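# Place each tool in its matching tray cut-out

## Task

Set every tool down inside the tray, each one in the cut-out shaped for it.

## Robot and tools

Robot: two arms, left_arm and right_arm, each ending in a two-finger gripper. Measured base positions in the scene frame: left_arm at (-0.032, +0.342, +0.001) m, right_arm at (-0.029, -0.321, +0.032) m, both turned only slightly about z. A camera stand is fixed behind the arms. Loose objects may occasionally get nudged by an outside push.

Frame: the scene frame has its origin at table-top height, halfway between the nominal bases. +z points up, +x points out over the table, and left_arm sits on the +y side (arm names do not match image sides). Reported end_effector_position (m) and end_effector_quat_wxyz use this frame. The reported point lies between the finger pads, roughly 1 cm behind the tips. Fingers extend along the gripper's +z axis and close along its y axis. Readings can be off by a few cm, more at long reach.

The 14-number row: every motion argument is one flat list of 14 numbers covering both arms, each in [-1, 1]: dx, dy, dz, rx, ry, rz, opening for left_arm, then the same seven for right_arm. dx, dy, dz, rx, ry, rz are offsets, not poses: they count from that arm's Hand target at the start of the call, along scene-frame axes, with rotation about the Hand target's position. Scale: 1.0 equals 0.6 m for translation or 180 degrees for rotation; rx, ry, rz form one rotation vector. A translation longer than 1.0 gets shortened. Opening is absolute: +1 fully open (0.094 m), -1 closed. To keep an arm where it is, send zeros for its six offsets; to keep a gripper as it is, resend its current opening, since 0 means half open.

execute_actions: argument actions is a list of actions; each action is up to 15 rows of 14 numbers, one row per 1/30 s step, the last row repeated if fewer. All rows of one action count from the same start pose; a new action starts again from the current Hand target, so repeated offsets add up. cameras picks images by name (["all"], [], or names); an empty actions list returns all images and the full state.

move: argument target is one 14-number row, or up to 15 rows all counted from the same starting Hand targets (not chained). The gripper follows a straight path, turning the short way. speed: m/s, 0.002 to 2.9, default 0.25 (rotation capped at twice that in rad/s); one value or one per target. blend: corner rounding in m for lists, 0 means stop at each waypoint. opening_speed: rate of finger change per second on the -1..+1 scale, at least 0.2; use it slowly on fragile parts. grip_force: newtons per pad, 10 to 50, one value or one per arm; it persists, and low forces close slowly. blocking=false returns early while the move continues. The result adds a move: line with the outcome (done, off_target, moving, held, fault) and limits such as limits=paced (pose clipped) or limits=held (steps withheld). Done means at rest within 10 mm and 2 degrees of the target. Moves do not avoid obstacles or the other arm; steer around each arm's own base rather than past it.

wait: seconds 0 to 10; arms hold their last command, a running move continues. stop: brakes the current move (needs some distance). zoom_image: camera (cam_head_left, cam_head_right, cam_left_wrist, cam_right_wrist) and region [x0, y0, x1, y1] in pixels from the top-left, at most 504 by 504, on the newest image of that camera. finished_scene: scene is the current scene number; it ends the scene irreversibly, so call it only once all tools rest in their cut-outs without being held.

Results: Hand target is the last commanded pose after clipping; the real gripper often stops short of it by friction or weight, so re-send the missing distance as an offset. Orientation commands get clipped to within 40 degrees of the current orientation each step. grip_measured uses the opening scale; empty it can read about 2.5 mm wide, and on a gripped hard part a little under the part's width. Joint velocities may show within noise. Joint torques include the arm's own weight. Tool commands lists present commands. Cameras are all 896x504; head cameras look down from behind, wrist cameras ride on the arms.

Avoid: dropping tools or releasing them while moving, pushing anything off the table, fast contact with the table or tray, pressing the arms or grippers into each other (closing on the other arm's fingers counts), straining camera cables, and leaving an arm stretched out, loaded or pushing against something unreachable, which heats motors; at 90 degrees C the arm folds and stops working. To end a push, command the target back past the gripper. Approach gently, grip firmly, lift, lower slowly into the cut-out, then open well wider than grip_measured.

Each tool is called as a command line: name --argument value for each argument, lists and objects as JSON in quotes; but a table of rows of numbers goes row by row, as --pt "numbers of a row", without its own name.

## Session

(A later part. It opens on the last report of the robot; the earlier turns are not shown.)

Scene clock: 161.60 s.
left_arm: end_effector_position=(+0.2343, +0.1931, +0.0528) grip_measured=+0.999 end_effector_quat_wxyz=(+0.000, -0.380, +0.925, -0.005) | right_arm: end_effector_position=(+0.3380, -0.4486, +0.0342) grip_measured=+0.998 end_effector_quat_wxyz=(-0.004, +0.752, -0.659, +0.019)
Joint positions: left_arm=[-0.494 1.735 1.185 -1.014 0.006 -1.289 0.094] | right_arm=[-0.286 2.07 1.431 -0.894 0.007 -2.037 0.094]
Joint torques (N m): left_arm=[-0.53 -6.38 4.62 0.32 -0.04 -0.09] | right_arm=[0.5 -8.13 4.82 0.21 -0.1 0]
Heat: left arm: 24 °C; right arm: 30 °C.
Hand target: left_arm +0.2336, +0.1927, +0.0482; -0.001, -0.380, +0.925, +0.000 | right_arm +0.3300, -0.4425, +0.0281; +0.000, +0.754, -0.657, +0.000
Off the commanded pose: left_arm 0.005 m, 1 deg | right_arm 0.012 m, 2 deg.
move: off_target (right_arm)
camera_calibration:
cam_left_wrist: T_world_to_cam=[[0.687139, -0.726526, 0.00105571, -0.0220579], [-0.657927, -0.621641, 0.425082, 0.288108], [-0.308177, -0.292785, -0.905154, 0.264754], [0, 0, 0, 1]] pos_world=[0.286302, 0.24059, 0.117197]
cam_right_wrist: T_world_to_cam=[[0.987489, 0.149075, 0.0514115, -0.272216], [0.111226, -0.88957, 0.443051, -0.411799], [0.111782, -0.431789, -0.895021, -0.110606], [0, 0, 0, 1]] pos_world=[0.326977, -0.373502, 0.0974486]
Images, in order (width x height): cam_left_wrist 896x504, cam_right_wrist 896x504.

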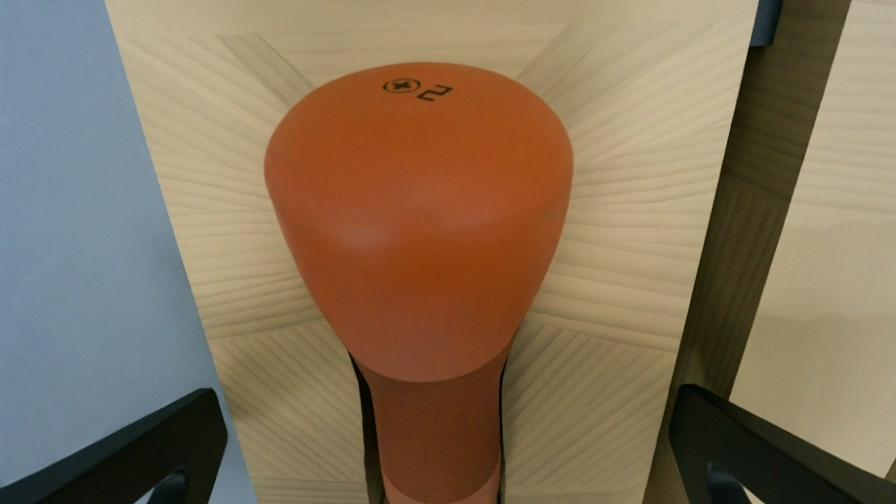

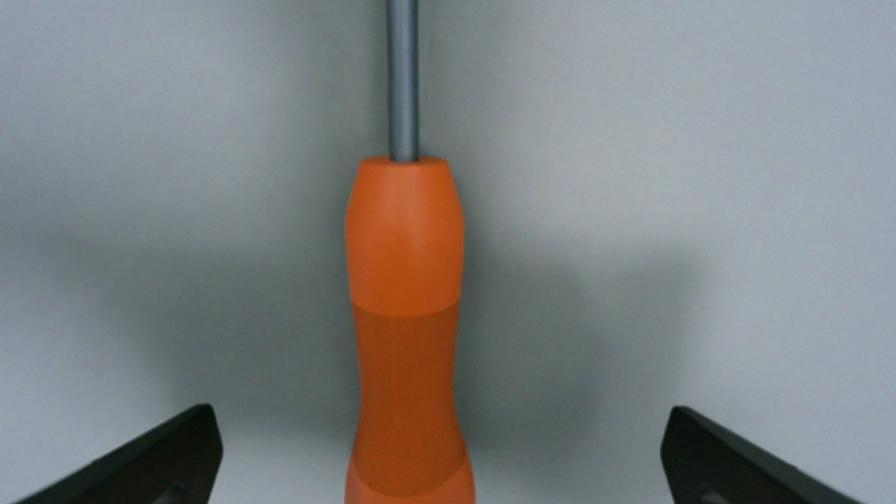

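move --pt "-0.0019 0.0019 -0.005 0 0 0 1 -0.0148 0.0115 -0.0202 0 0 0 1" --pt "-0.0019 0.0019 -0.005 0 0 0 -0.6 -0.0148 0.0115 -0.0202 0 0 0 1" --speed 0.1 --grip_force '[30, 30]' --cameras '["cam_left_wrist","cam_right_wrist"]'

Scene clock: 172.07 s.
left_arm: end_effector_position=(+0.2334, +0.1937, +0.0493) grip_measured=+0.921 end_effector_quat_wxyz=(+0.000, -0.380, +0.925, -0.005) | right_arm: end_effector_position=(+0.3288, -0.4418, +0.0169) grip_measured=+0.998 end_effector_quat_wxyz=(-0.002, +0.752, -0.659, +0.013)
Joint positions: left_arm=[-0.494 1.735 1.171 -0.999 0.006 -1.289 0.09] | right_arm=[-0.277 2.07 1.356 -0.831 0.007 -2.028 0.094]
Joint torques (N m): left_arm=[-0.4 -6.52 4.57 0.31 -0.04 -0.07] | right_arm=[0.54 -9.07 4.41 0.19 -0.09 -0.01]
Heat: left arm: 23 °C; right arm: 30 °C.
Hand target: left_arm +0.2325, +0.1939, +0.0452; +0.000, -0.380, +0.925, +0.000 | right_arm +0.3211, -0.4357, +0.0160; +0.000, +0.754, -0.657, +0.000
Off the commanded pose: left_arm 0.004 m, 1 deg | right_arm 0.010 m, 2 deg.
grip_force (N): 30, 30
move: done
camera_calibration:
cam_left_wrist: T_world_to_cam=[[0.687181, -0.726485, 0.00133664, -0.0211262], [-0.658028, -0.621645, 0.42492, 0.28932], [-0.307867, -0.292877, -0.90523, 0.261488], [0, 0, 0, 1]] pos_world=[0.285402, 0.24109, 0.113797]
cam_right_wrist: T_world_to_cam=[[0.988113, 0.148135, 0.0410917, -0.263654], [0.115434, -0.891499, 0.438069, -0.39914], [0.101527, -0.428118, -0.898002, -0.11709], [0, 0, 0, 1]] pos_world=[0.318482, -0.366905, 0.0805374]
Images, in order (width x height): cam_left_wrist 896x504, cam_right_wrist 896x504.

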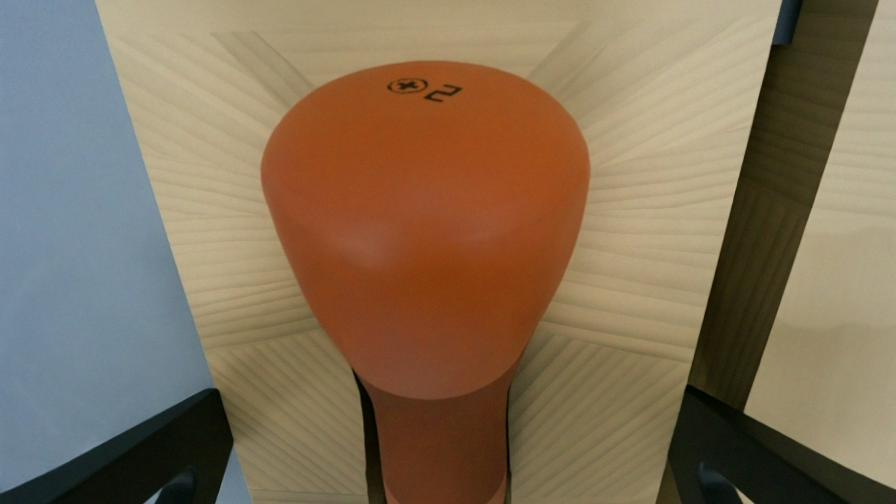

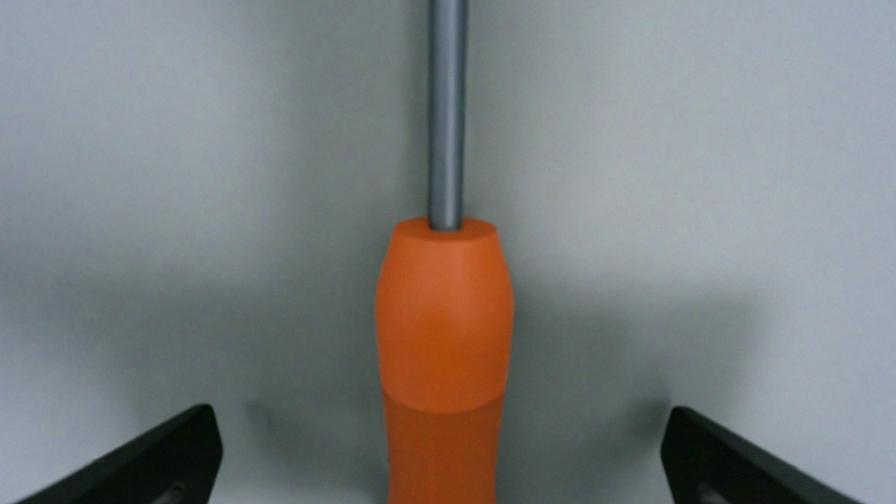

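move --pt "0 0 0 0 0 0 -0.6 0 0 0.0075 0 0 0 1" --pt "0 0 0 0 0 0 -0.6 0 0 0.0075 0 0 0 -0.65" --speed 0.1 --cameras '["cam_left_wrist","cam_right_wrist"]'

Scene clock: 178.73 s.
left_arm: end_effector_position=(+0.2334, +0.1937, +0.0493) grip_measured=+0.920 end_effector_quat_wxyz=(+0.000, -0.380, +0.925, -0.005) | right_arm: end_effector_position=(+0.3288, -0.4418, +0.0169) grip_measured=-0.576 end_effector_quat_wxyz=(-0.002, +0.752, -0.659, +0.013)
Joint positions: left_arm=[-0.494 1.735 1.171 -0.999 0.006 -1.289 0.09] | right_arm=[-0.277 2.07 1.356 -0.831 0.007 -2.028 0.02]
Joint torques (N m): left_arm=[-0.39 -6.53 4.56 0.3 -0.04 -0.07] | right_arm=[0.57 -9.65 4.94 0.05 -0.1 0]
Heat: left arm: 23 °C; right arm: 30 °C.
Hand target: left_arm +0.2325, +0.1939, +0.0452; +0.000, -0.380, +0.925, +0.000 | right_arm +0.3211, -0.4357, +0.0205; +0.000, +0.754, -0.657, +0.000
Off the commanded pose: left_arm 0.004 m, 1 deg | right_arm 0.010 m, 2 deg.
grip_force (N): 30, 30
move: done
camera_calibration:
cam_left_wrist: T_world_to_cam=[[0.687181, -0.726485, 0.00133664, -0.0211262], [-0.658028, -0.621645, 0.42492, 0.28932], [-0.307867, -0.292877, -0.90523, 0.261488], [0, 0, 0, 1]] pos_world=[0.285402, 0.24109, 0.113797]
cam_right_wrist: T_world_to_cam=[[0.988113, 0.148135, 0.0410917, -0.263654], [0.115434, -0.891499, 0.438069, -0.39914], [0.101527, -0.428118, -0.898002, -0.11709], [0, 0, 0, 1]] pos_world=[0.318482, -0.366905, 0.0805374]
Images, in order (width x height): cam_left_wrist 896x504, cam_right_wrist 896x504.

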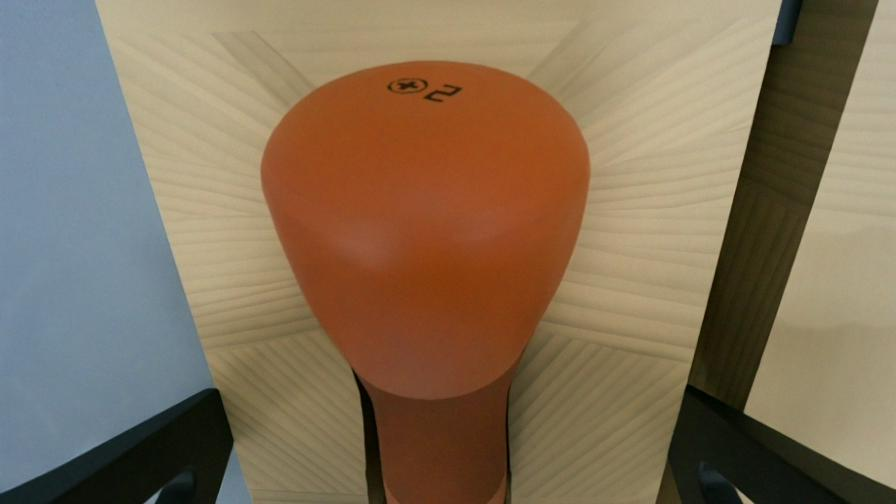

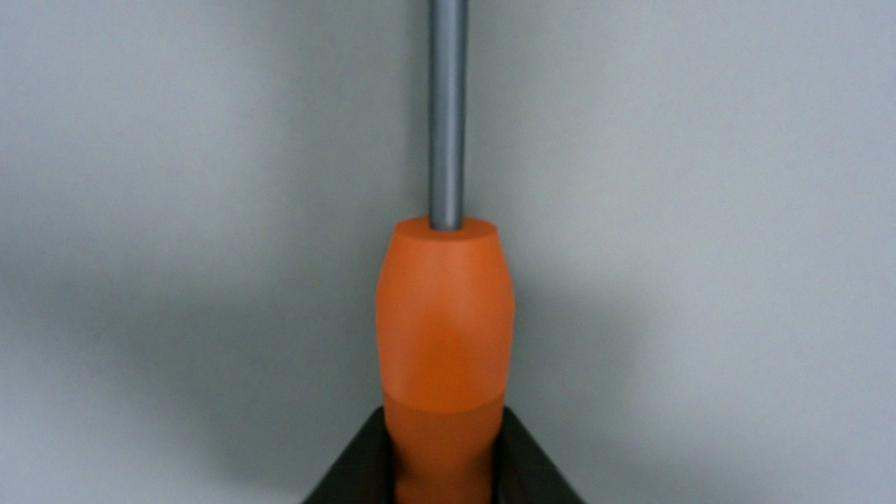

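move --pt "0 0 0.02 0 0 0 1 0 0 0.03 0 0 0 -0.65" --pt "0 0 0.02 0 0 0 -0.1 0 0 0.13 0 0 0 -0.65" --pt "0 0 0.009 0 0 0 -0.1 0 0 0.2 0 0 0 -0.65" --speed 0.12 --cameras '["all"]'

Scene clock: 192.63 s.
left_arm: end_effector_position=(+0.2329, +0.1937, +0.0493) grip_measured=+0.921 end_effector_quat_wxyz=(-0.001, -0.380, +0.925, -0.005) | right_arm: end_effector_position=(+0.3210, -0.4394, +0.1230) grip_measured=-0.577 end_effector_quat_wxyz=(+0.007, +0.752, -0.660, -0.006)
Joint positions: left_arm=[-0.494 1.735 1.171 -1.001 0.007 -1.289 0.09] | right_arm=[-0.277 1.968 1.646 -1.266 0.008 -2.026 0.02]
Joint torques (N m): left_arm=[-0.39 -7.15 5.68 0.11 -0.05 -0.06] | right_arm=[0.55 -10.29 8.1 -0.1 -0.11 -0.02]
Heat: left arm: 24 °C; right arm: 30 °C.
Hand target: left_arm +0.2325, +0.1939, +0.0506; +0.000, -0.380, +0.925, +0.000 | right_arm +0.3211, -0.4357, +0.1404; +0.000, +0.754, -0.657, +0.000
Off the commanded pose: left_arm 0.001 m, 0 deg | right_arm 0.018 m, 1 deg.
grip_force (N): 30, 30
move: off_target (right_arm)
camera_calibration:
cam_left_wrist: T_world_to_cam=[[0.687176, -0.726491, -0.000102553, -0.0206128], [-0.657079, -0.621581, 0.426478, 0.288742], [-0.309896, -0.292998, -0.904498, 0.261736], [0, 0, 0, 1]] pos_world=[0.285002, 0.24119, 0.113595]
cam_right_wrist: T_world_to_cam=[[0.989172, 0.146745, 0.00193375, -0.256862], [0.132268, -0.897136, 0.421487, -0.448437], [0.0635862, -0.416668, -0.906832, -0.00167055], [0, 0, 0, 1]] pos_world=[0.313501, -0.365312, 0.187992]

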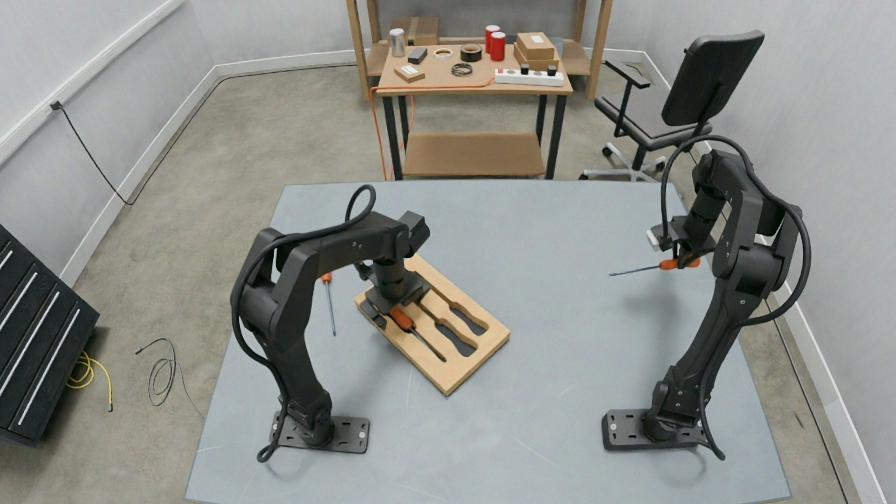

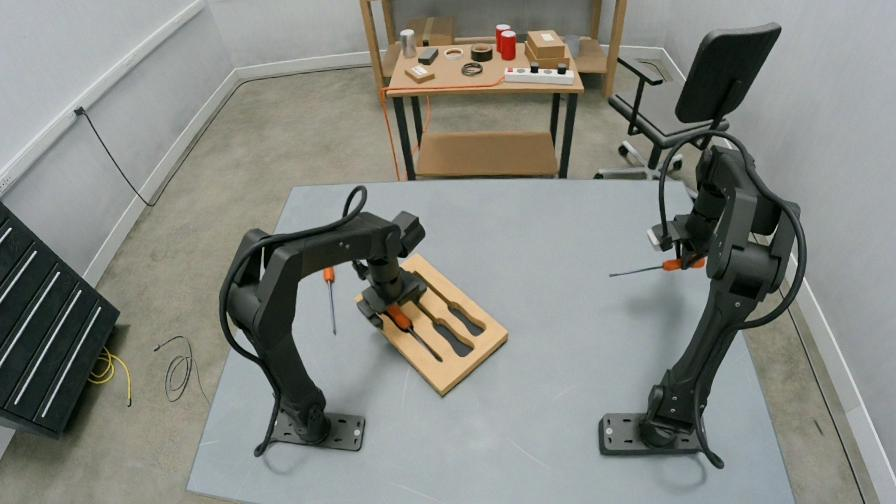

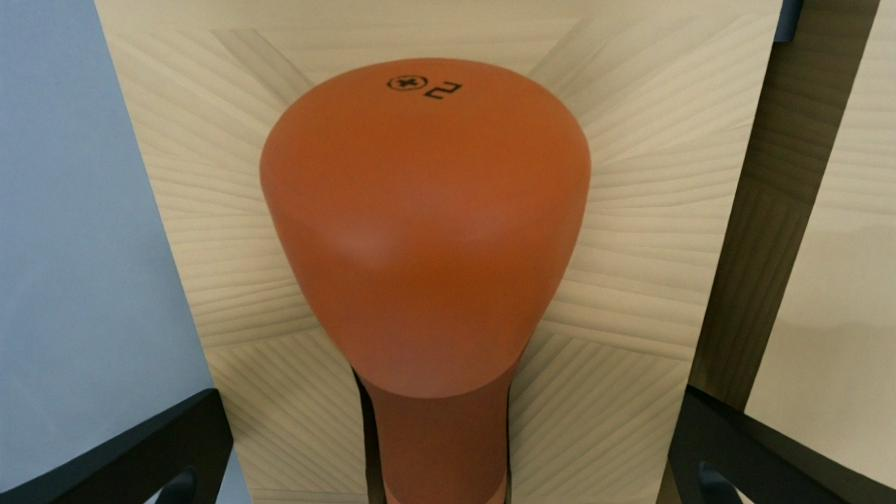

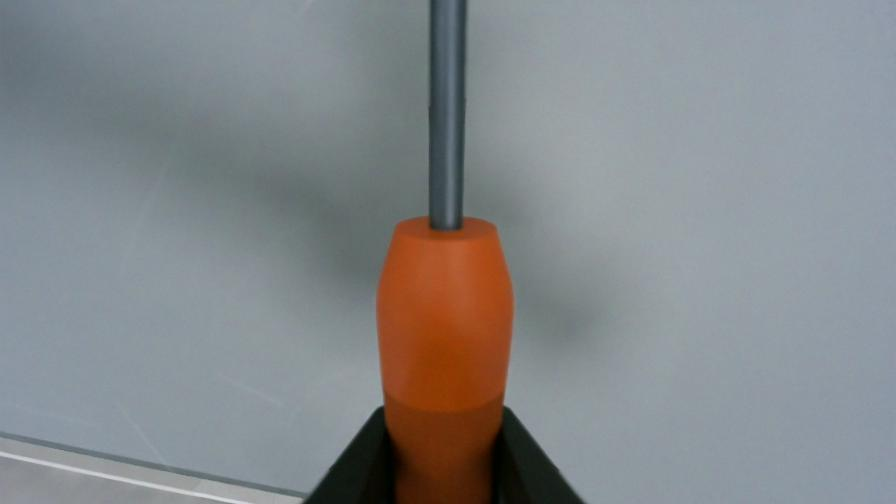

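move --target '[0,0,0.05,0,0,0,1, 0,0,0,0,0,0,-0.65]' --speed 0.12 --cameras '["cam_left_wrist"]'

Scene clock: 198.17 s.
left_arm: end_effector_position=(+0.2253, +0.1978, +0.0653) grip_measured=+0.999 end_effector_quat_wxyz=(-0.018, -0.380, +0.925, +0.016) | right_arm: end_effector_position=(+0.3209, -0.4393, +0.1230) grip_measured=-0.577 end_effector_quat_wxyz=(+0.007, +0.752, -0.660, -0.007)
Joint positions: left_arm=[-0.494 1.735 1.235 -1.118 0.007 -1.289 0.094] | right_arm=[-0.277 1.968 1.646 -1.267 0.008 -2.026 0.02]
Joint torques (N m): left_arm=[-0.39 -10.13 7.53 0.05 -0.05 -0.07] | right_arm=[0.54 -10.28 8.06 -0.1 -0.11 -0.03]
Motor temperatures (°C): left_arm=[21 24 24 22 20 23 23] | right_arm=[22 30 30 25 20 23 21]
Heat: left arm: 24 °C; right arm: 30 °C.
Hand target: left_arm +0.2324, +0.1939, +0.0806; -0.001, -0.380, +0.925, +0.000 | right_arm +0.3211, -0.4357, +0.1404; +0.000, +0.754, -0.657, +0.000
Off the commanded pose: left_arm 0.017 m, 3 deg | right_arm 0.018 m, 1 deg.
grip_force (N): 30, 30
move: off_target (left_arm, right_arm)
camera_calibration:
cam_left_wrist: T_world_to_cam=[[0.685984, -0.72586, -0.0505195, -0.00899177], [-0.63696, -0.632628, 0.440526, 0.276244], [-0.35172, -0.270015, -0.896317, 0.27944], [0, 0, 0, 1]] pos_world=[0.280409, 0.243686, 0.12832]
Images, in order (width x height): cam_left_wrist 896x504.

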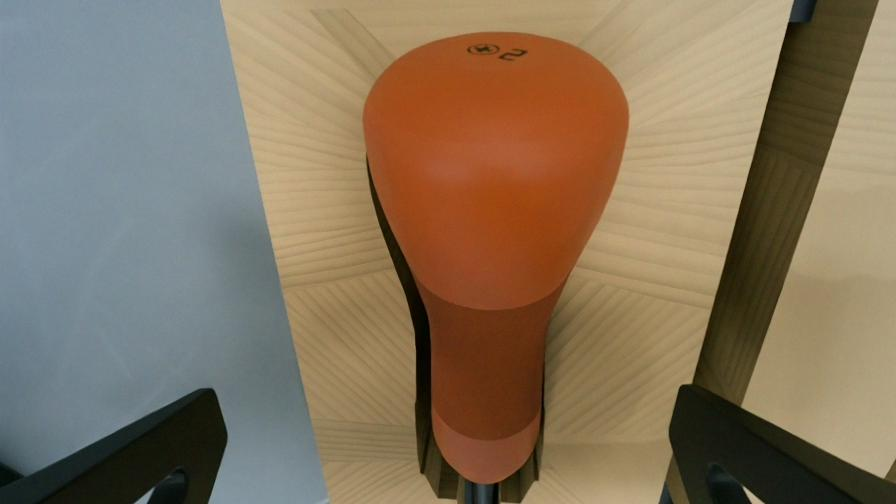

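move --pt "0 0 0.0407 0 0 0 1 -0.1185 0.476 0.1827 0 0 -0.296 -0.65" --pt "0 0 0.0407 0 0 0 -0.1 -0.1185 0.476 0.1827 0 0 -0.296 -0.65" --pt "0 0 -0.0343 0 0 0 -0.1 -0.1185 0.476 0.1827 0 0 -0.296 -0.65" --speed 0.2 --cameras '["all"]'

Scene clock: 213.67 s.
left_arm: end_effector_position=(+0.2318, +0.1941, +0.0600) grip_measured=-0.098 end_effector_quat_wxyz=(-0.006, -0.380, +0.925, +0.001) | right_arm: end_effector_position=(+0.2608, -0.1438, +0.2330) grip_measured=-0.577 end_effector_quat_wxyz=(+0.054, -0.382, +0.922, +0.006)
Joint positions: left_arm=[-0.494 1.732 1.211 -1.059 0.008 -1.289 0.042] | right_arm=[0.597 1.765 1.817 -1.515 0.005 -0.237 0.02]
Joint torques (N m): left_arm=[-0.38 -7.83 4.67 0.29 -0.06 -0.07] | right_arm=[-0.16 -8.75 8.27 -0.1 -0.08 0.07]
Heat: left arm: 24 °C; right arm: 31 °C.
Hand target: left_arm +0.2325, +0.1938, +0.0601; +0.000, -0.380, +0.925, +0.000 | right_arm +0.2501, -0.1500, +0.2501; +0.000, -0.380, +0.925, +0.000
Off the commanded pose: left_arm 0.001 m, 1 deg | right_arm 0.021 m, 6 deg.
joint sent to its limit (right arm) — joint 4 (wrist pitch), lower limit. The joint targets are off in orientation, not in position.
grip_force (N): 30, 30
move: off_target (right_arm); target 2's new opening was sent with left_arm's hand 0.022 m and 4 deg from that target
camera_calibration:
cam_left_wrist: T_world_to_cam=[[0.68704, -0.726489, -0.0137568, -0.0187456], [-0.651513, -0.624297, 0.431027, 0.28269], [-0.321725, -0.28717, -0.902234, 0.272745], [0, 0, 0, 1]] pos_world=[0.284804, 0.241189, 0.123975]
cam_right_wrist: T_world_to_cam=[[0.715805, -0.696352, 0.052122, -0.30261], [-0.671251, -0.665586, 0.326217, 0.0434107], [-0.19247, -0.268495, -0.943857, 0.321801], [0, 0, 0, 1]] pos_world=[0.307686, -0.0954274, 0.305345]

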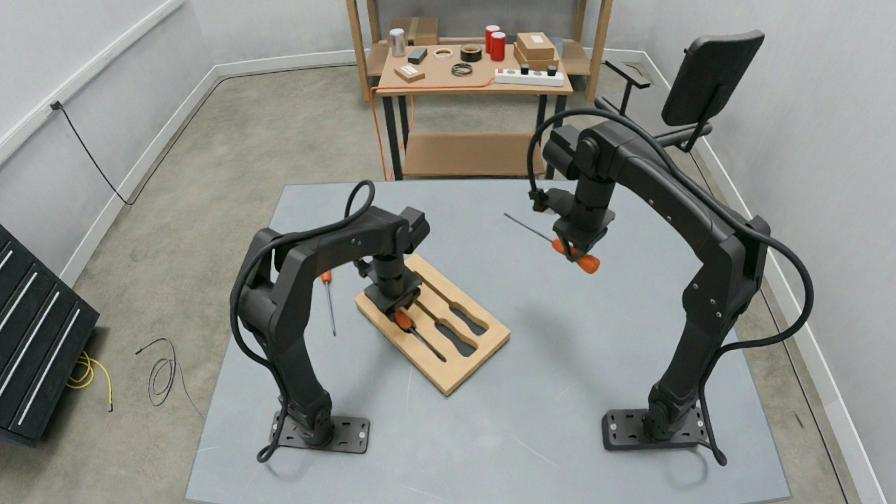

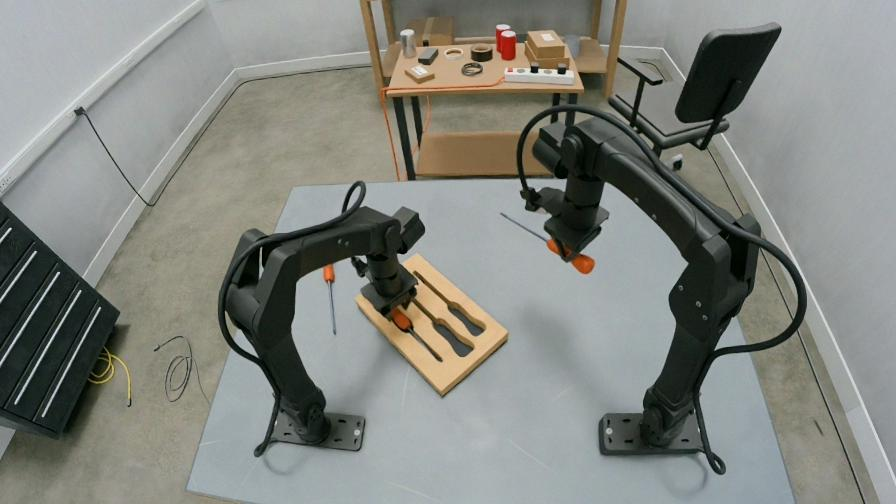

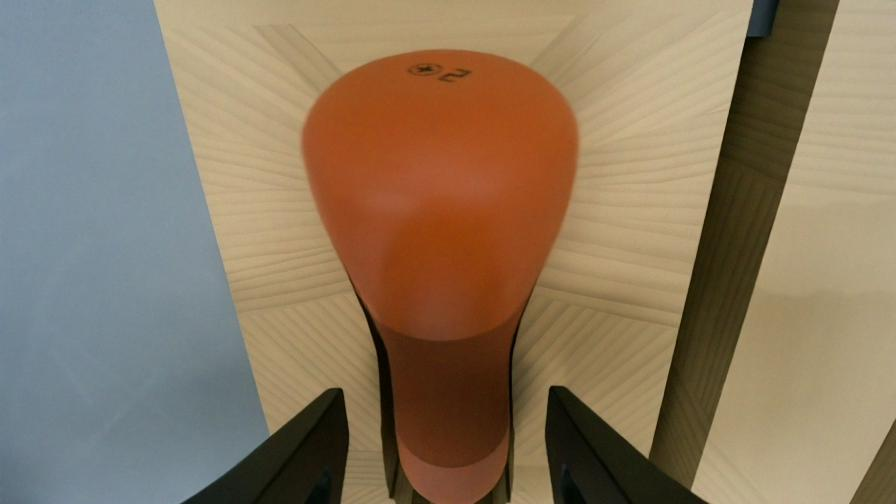

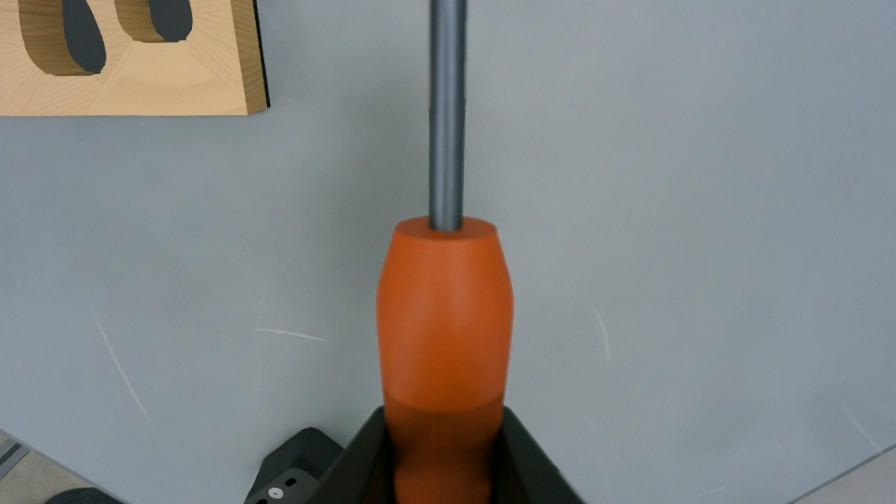

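move --pt "0 0 -0.012 0 0 0 -0.1 0 0 0 0 0 0 -0.65" --pt "0 0 -0.012 0 0 0 -0.65 0 0 0 0 0 0 -0.65" --speed 0.1 --cameras '["cam_left_wrist"]'

Scene clock: 217.20 s.
left_arm: end_effector_position=(+0.2326, +0.1937, +0.0552) grip_measured=-0.486 end_effector_quat_wxyz=(-0.003, -0.380, +0.925, -0.003) | right_arm: end_effector_position=(+0.2608, -0.1438, +0.2330) grip_measured=-0.577 end_effector_quat_wxyz=(+0.054, -0.382, +0.922, +0.006)
Joint positions: left_arm=[-0.494 1.732 1.192 -1.03 0.008 -1.289 0.024] | right_arm=[0.597 1.765 1.817 -1.515 0.005 -0.237 0.02]
Joint torques (N m): left_arm=[-0.39 -7.09 4.6 0.3 -0.06 -0.06] | right_arm=[-0.17 -8.72 8.29 -0.1 -0.08 0.08]
Heat: left arm: 24 °C; right arm: 31 °C.
Hand target: left_arm +0.2325, +0.1938, +0.0529; +0.000, -0.380, +0.925, +0.000 | right_arm +0.2501, -0.1500, +0.2501; +0.000, -0.380, +0.925, +0.000
Off the commanded pose: left_arm 0.002 m, 0 deg | right_arm 0.021 m, 6 deg.
joint sent to its limit (right arm) — joint 4 (wrist pitch), lower limit. The joint targets are off in orientation, not in position.
grip_force (N): 30, 30
move: off_target (right_arm)
camera_calibration:
cam_left_wrist: T_world_to_cam=[[0.68715, -0.726498, -0.00497285, -0.0201676], [-0.654915, -0.622378, 0.428641, 0.285464], [-0.314502, -0.291284, -0.903461, 0.267693], [0, 0, 0, 1]] pos_world=[0.285003, 0.24099, 0.119388]
Images, in order (width x height): cam_left_wrist 896x504.

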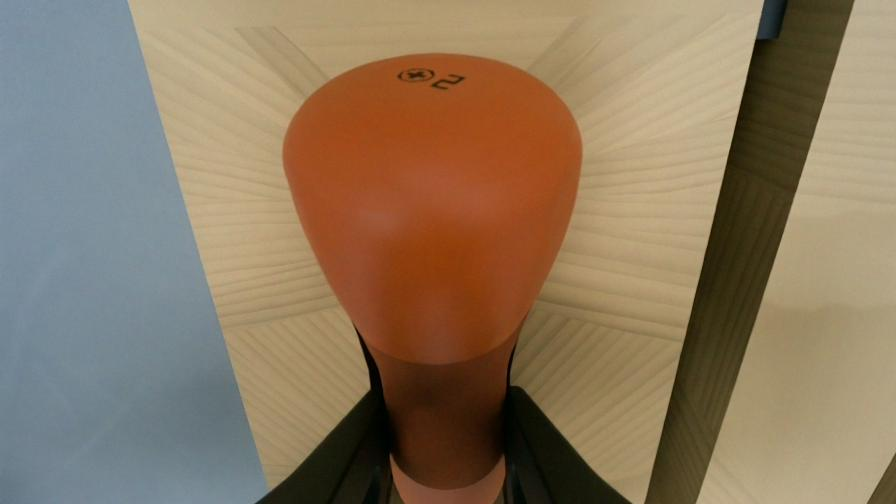

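move --pt "0 0 0.05 0 0 0 -0.65 0 0 0 0 0 0 -0.65" --pt "-0.013 -0.0128 0.05 0 0 0 -0.65 0 0 0 0 0 0 -0.65" --speed 0.1 --cameras '["cam_left_wrist","cam_head_left"]'

zoom_image --camera "cam_head_left" --region '[350, 240, 530, 400]'

Scene clock: 220.90 s.
left_arm: end_effector_position=(+0.2266, +0.1931, +0.0671) grip_measured=-0.488 end_effector_quat_wxyz=(-0.005, -0.383, +0.924, +0.016) | right_arm: end_effector_position=(+0.2608, -0.1438, +0.2330) grip_measured=-0.577 end_effector_quat_wxyz=(+0.054, -0.382, +0.922, +0.006)
Joint positions: left_arm=[-0.517 1.732 1.24 -1.111 -0.012 -1.319 0.024] | right_arm=[0.597 1.765 1.817 -1.515 0.005 -0.237 0.02]
Joint torques (N m): left_arm=[-1.44 -10.99 6.72 -0.1 0.15 -0.09] | right_arm=[-0.17 -8.73 8.31 -0.1 -0.08 0.07]
Heat: left arm: 25 °C; right arm: 31 °C.
Hand target: left_arm +0.2247, +0.1862, +0.0828; -0.001, -0.380, +0.925, +0.000 | right_arm +0.2501, -0.1500, +0.2501; +0.000, -0.380, +0.925, +0.000
Off the commanded pose: left_arm 0.017 m, 2 deg | right_arm 0.021 m, 6 deg.
joint sent to its limit (right arm) — joint 4 (wrist pitch), lower limit. The joint targets are off in orientation, not in position.
grip_force (N): 30, 30
move: off_target (left_arm, right_arm)
camera_calibration:
cam_left_wrist: T_world_to_cam=[[0.691431, -0.72122, -0.0420078, -0.0159276], [-0.642972, -0.640844, 0.419411, 0.277586], [-0.329408, -0.262984, -0.906824, 0.274496], [0, 0, 0, 1]] pos_world=[0.279914, 0.23859, 0.131828]
Images, in order (width x height): cam_head_left 896x504, cam_left_wrist 896x504.

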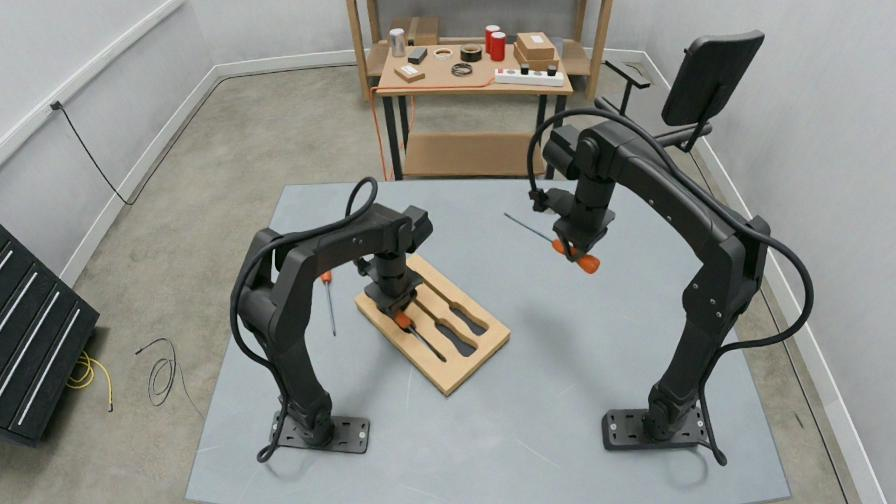

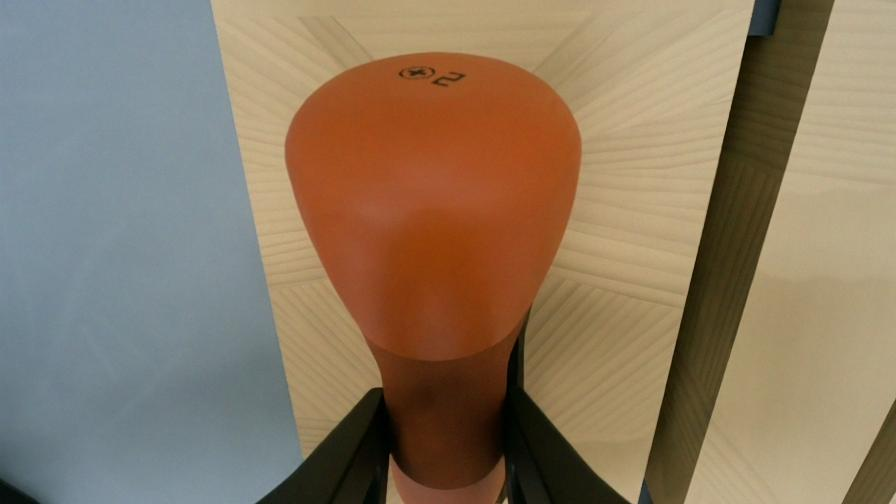

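Scaled by 2.800.

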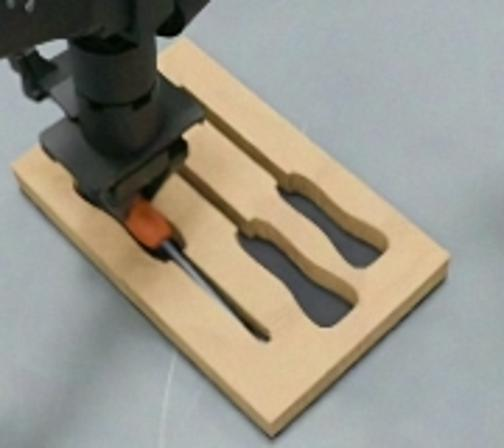

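move --target '[0,0,0.1,0,0,0,-0.65, 0,0,0,0,0,0,-0.65]' --speed 0.1 --cameras '["all"]'

zoom_image --camera "cam_head_left" --region '[350, 220, 530, 400]'

zoom_image --camera "cam_head_right" --region '[350, 220, 530, 400]'

Scene clock: 225.43 s.
left_arm: end_effector_position=(+0.2218, +0.1900, +0.1242) grip_measured=-0.488 end_effector_quat_wxyz=(-0.018, -0.380, +0.924, +0.021) | right_arm: end_effector_position=(+0.2608, -0.1438, +0.2330) grip_measured=-0.577 end_effector_quat_wxyz=(+0.054, -0.382, +0.922, +0.006)
Joint positions: left_arm=[-0.525 1.713 1.446 -1.358 0.004 -1.321 0.024] | right_arm=[0.597 1.765 1.817 -1.515 0.005 -0.237 0.02]
Joint torques (N m): left_arm=[-0.73 -10.91 7.9 0.01 -0.01 -0.09] | right_arm=[-0.17 -8.72 8.32 -0.1 -0.07 0.07]
Heat: left arm: 25 °C; right arm: 32 °C.
Hand target: left_arm +0.2246, +0.1861, +0.1428; -0.001, -0.380, +0.925, +0.000 | right_arm +0.2501, -0.1500, +0.2501; +0.000, -0.380, +0.925, +0.000
Off the commanded pose: left_arm 0.019 m, 3 deg | right_arm 0.021 m, 6 deg.
joint sent to its limit (right arm) — joint 4 (wrist pitch), lower limit. The joint targets are off in orientation, not in position.
grip_force (N): 30, 30
move: off_target (left_arm, right_arm)
camera_calibration:
cam_left_wrist: T_world_to_cam=[[0.686457, -0.724756, -0.0592053, -0.00846342], [-0.634721, -0.636924, 0.437558, 0.243747], [-0.354832, -0.262786, -0.897239, 0.328296], [0, 0, 0, 1]] pos_world=[0.277011, 0.235386, 0.187405]
cam_right_wrist: T_world_to_cam=[[0.715805, -0.696352, 0.052122, -0.30261], [-0.671251, -0.665586, 0.326217, 0.0434107], [-0.19247, -0.268495, -0.943857, 0.321801], [0, 0, 0, 1]] pos_world=[0.307686, -0.0954274, 0.305345]

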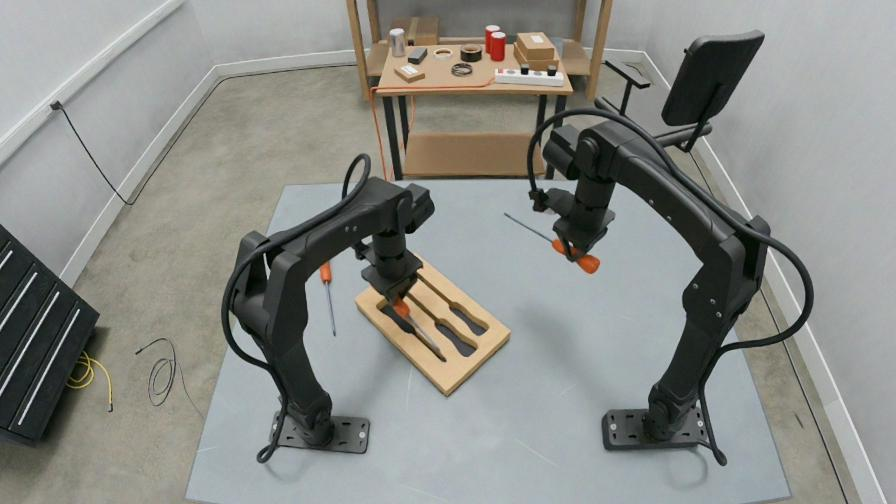

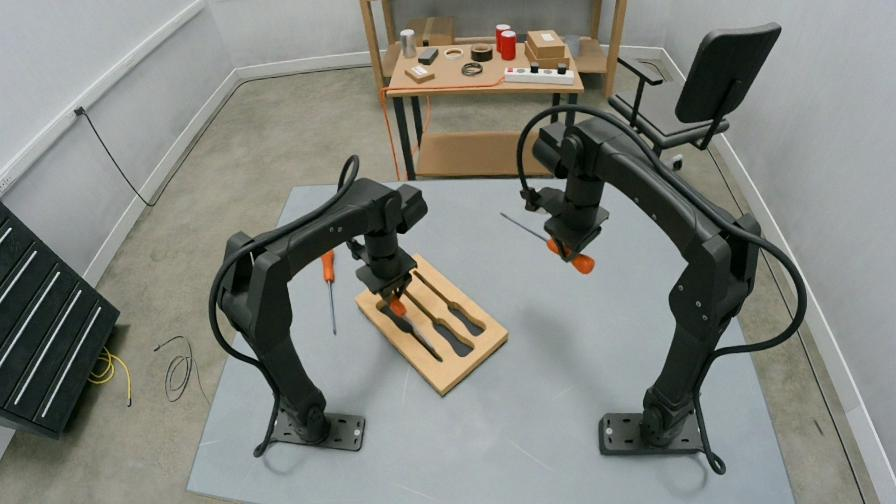

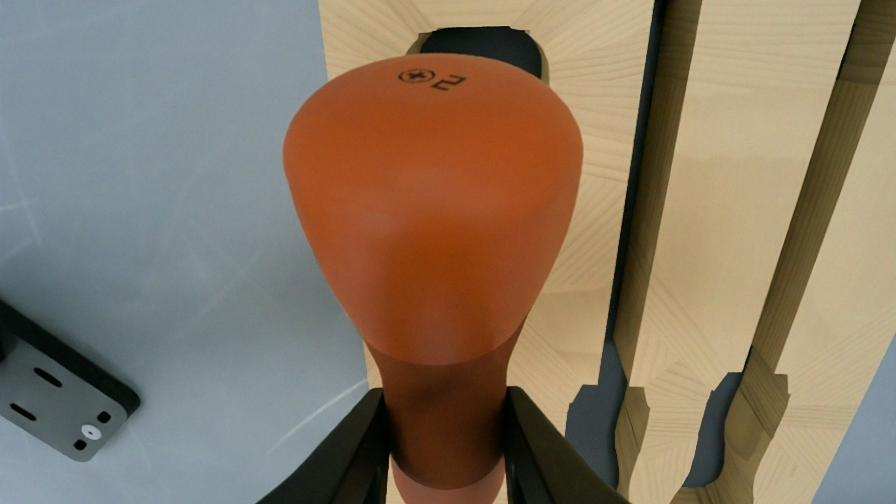

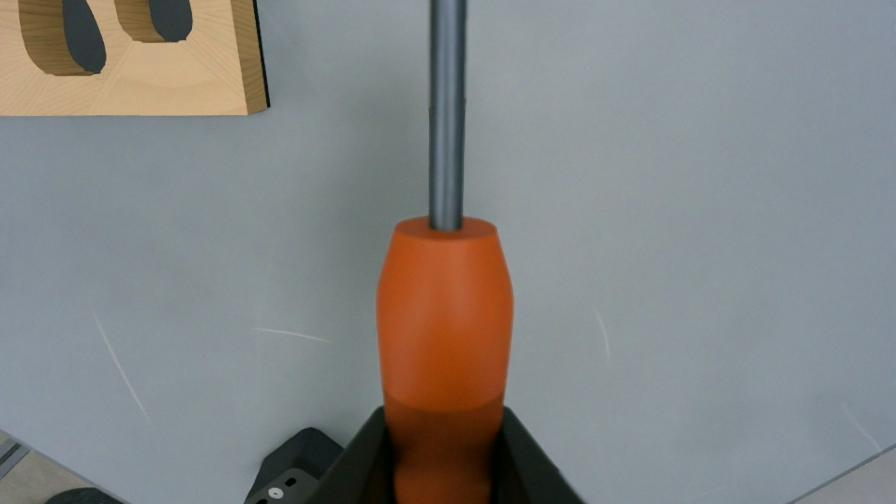

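Scaled by 2.800.

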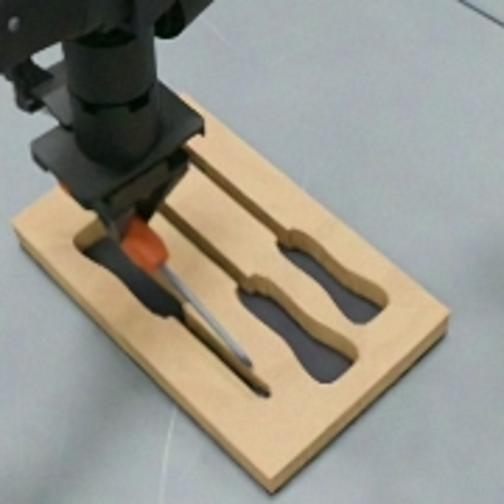

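Scaled by 2.800.

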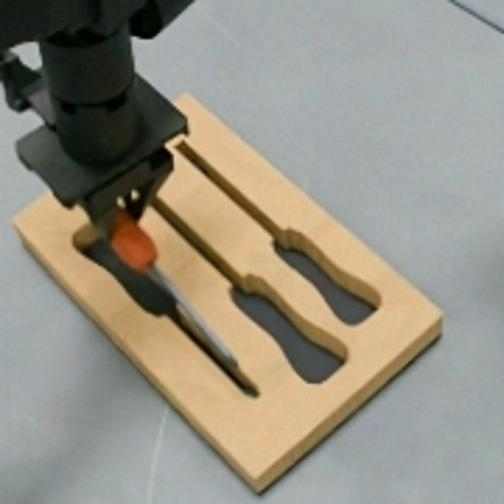

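move --target '[0.0065,-0.0052,-0.0847,-0.0273,0.0277,0,-0.65, 0,0,0,0,0,0,-0.65]' --speed 0.1 --cameras '["cam_left_wrist","cam_head_left","cam_head_right"]'

zoom_image --camera "cam_head_left" --region '[350, 240, 510, 400]'

zoom_image --camera "cam_head_right" --region '[350, 240, 510, 400]'

Scene clock: 242.67 s.
left_arm: end_effector_position=(+0.2269, +0.1824, +0.0937) grip_measured=-0.488 end_effector_quat_wxyz=(-0.056, -0.378, +0.924, -0.022) | right_arm: end_effector_position=(+0.2608, -0.1438, +0.2330) grip_measured=-0.577 end_effector_quat_wxyz=(+0.054, -0.382, +0.922, +0.006)
Joint positions: left_arm=[-0.472 1.737 1.349 -1.22 0.114 -1.262 0.024] | right_arm=[0.597 1.765 1.817 -1.515 0.005 -0.237 0.02]
Joint torques (N m): left_arm=[0.61 -7.08 5.09 0.19 0.09 -0.03] | right_arm=[-0.14 -8.73 8.31 -0.11 -0.08 0.07]
Heat: left arm: 26 °C; right arm: 32 °C.
Hand target: left_arm +0.2286, +0.1831, +0.0920; -0.057, -0.379, +0.923, -0.023 | right_arm +0.2501, -0.1500, +0.2501; +0.000, -0.380, +0.925, +0.000
Off the commanded pose: left_arm 0.002 m, 0 deg | right_arm 0.021 m, 6 deg.
joint sent to its limit (right arm) — joint 4 (wrist pitch), lower limit. The joint targets are off in orientation, not in position.
grip_force (N): 30, 30
move: off_target (right_arm)
camera_calibration:
cam_left_wrist: T_world_to_cam=[[0.684212, -0.729252, -0.00678004, -0.0229364], [-0.616964, -0.583766, 0.5278, 0.233337], [-0.388857, -0.356944, -0.849342, 0.321099], [0, 0, 0, 1]] pos_world=[0.284515, 0.234102, 0.149412]
Images, in order (width x height): cam_head_left 896x504, cam_head_right 896x504, cam_left_wrist 896x504.

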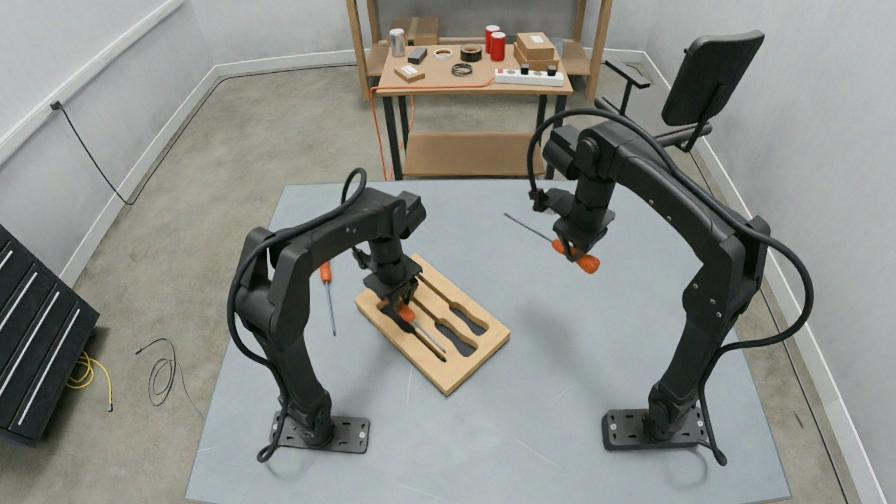

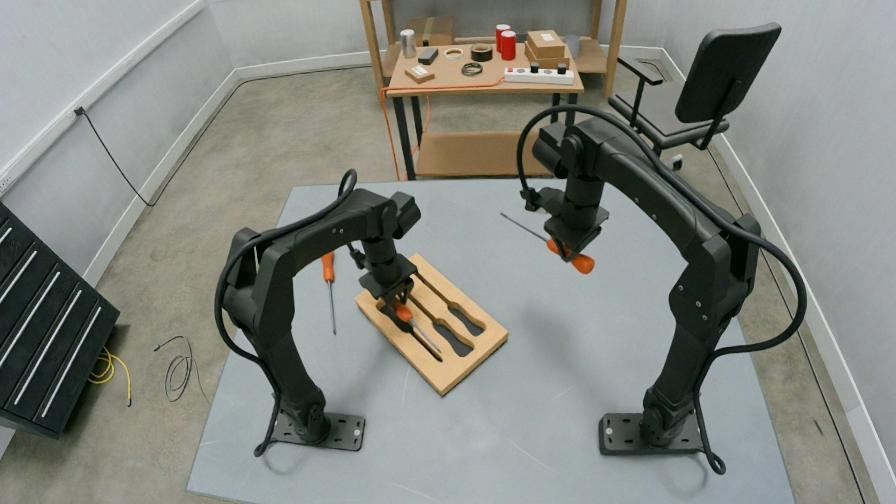

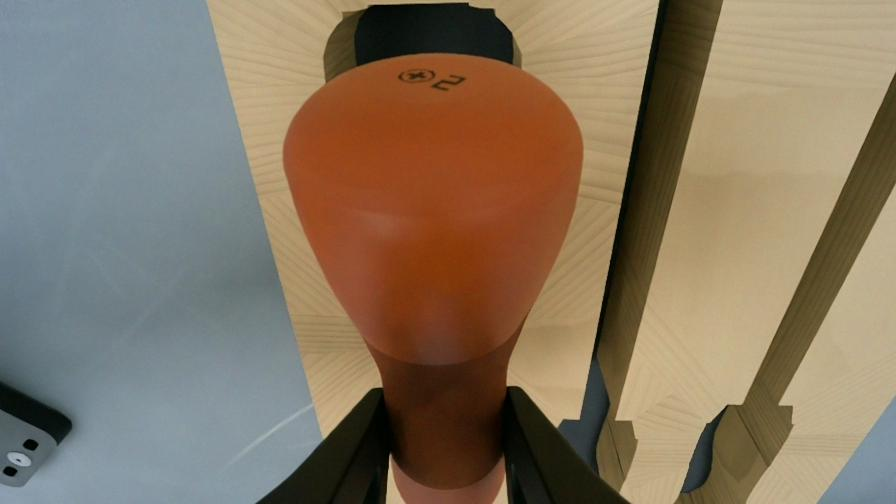

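Scaled by 3.150.

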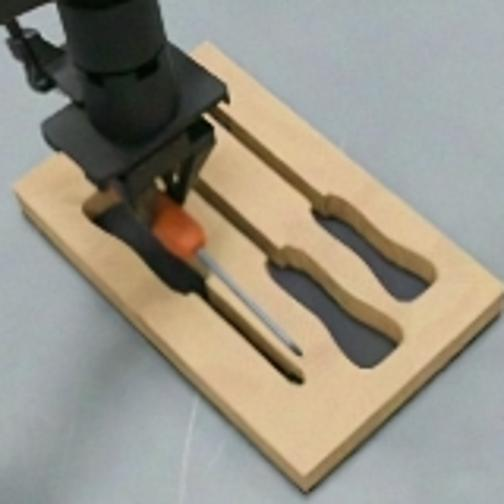

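Scaled by 3.150.

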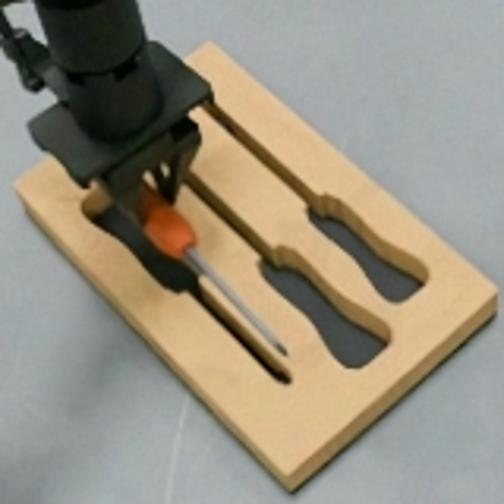

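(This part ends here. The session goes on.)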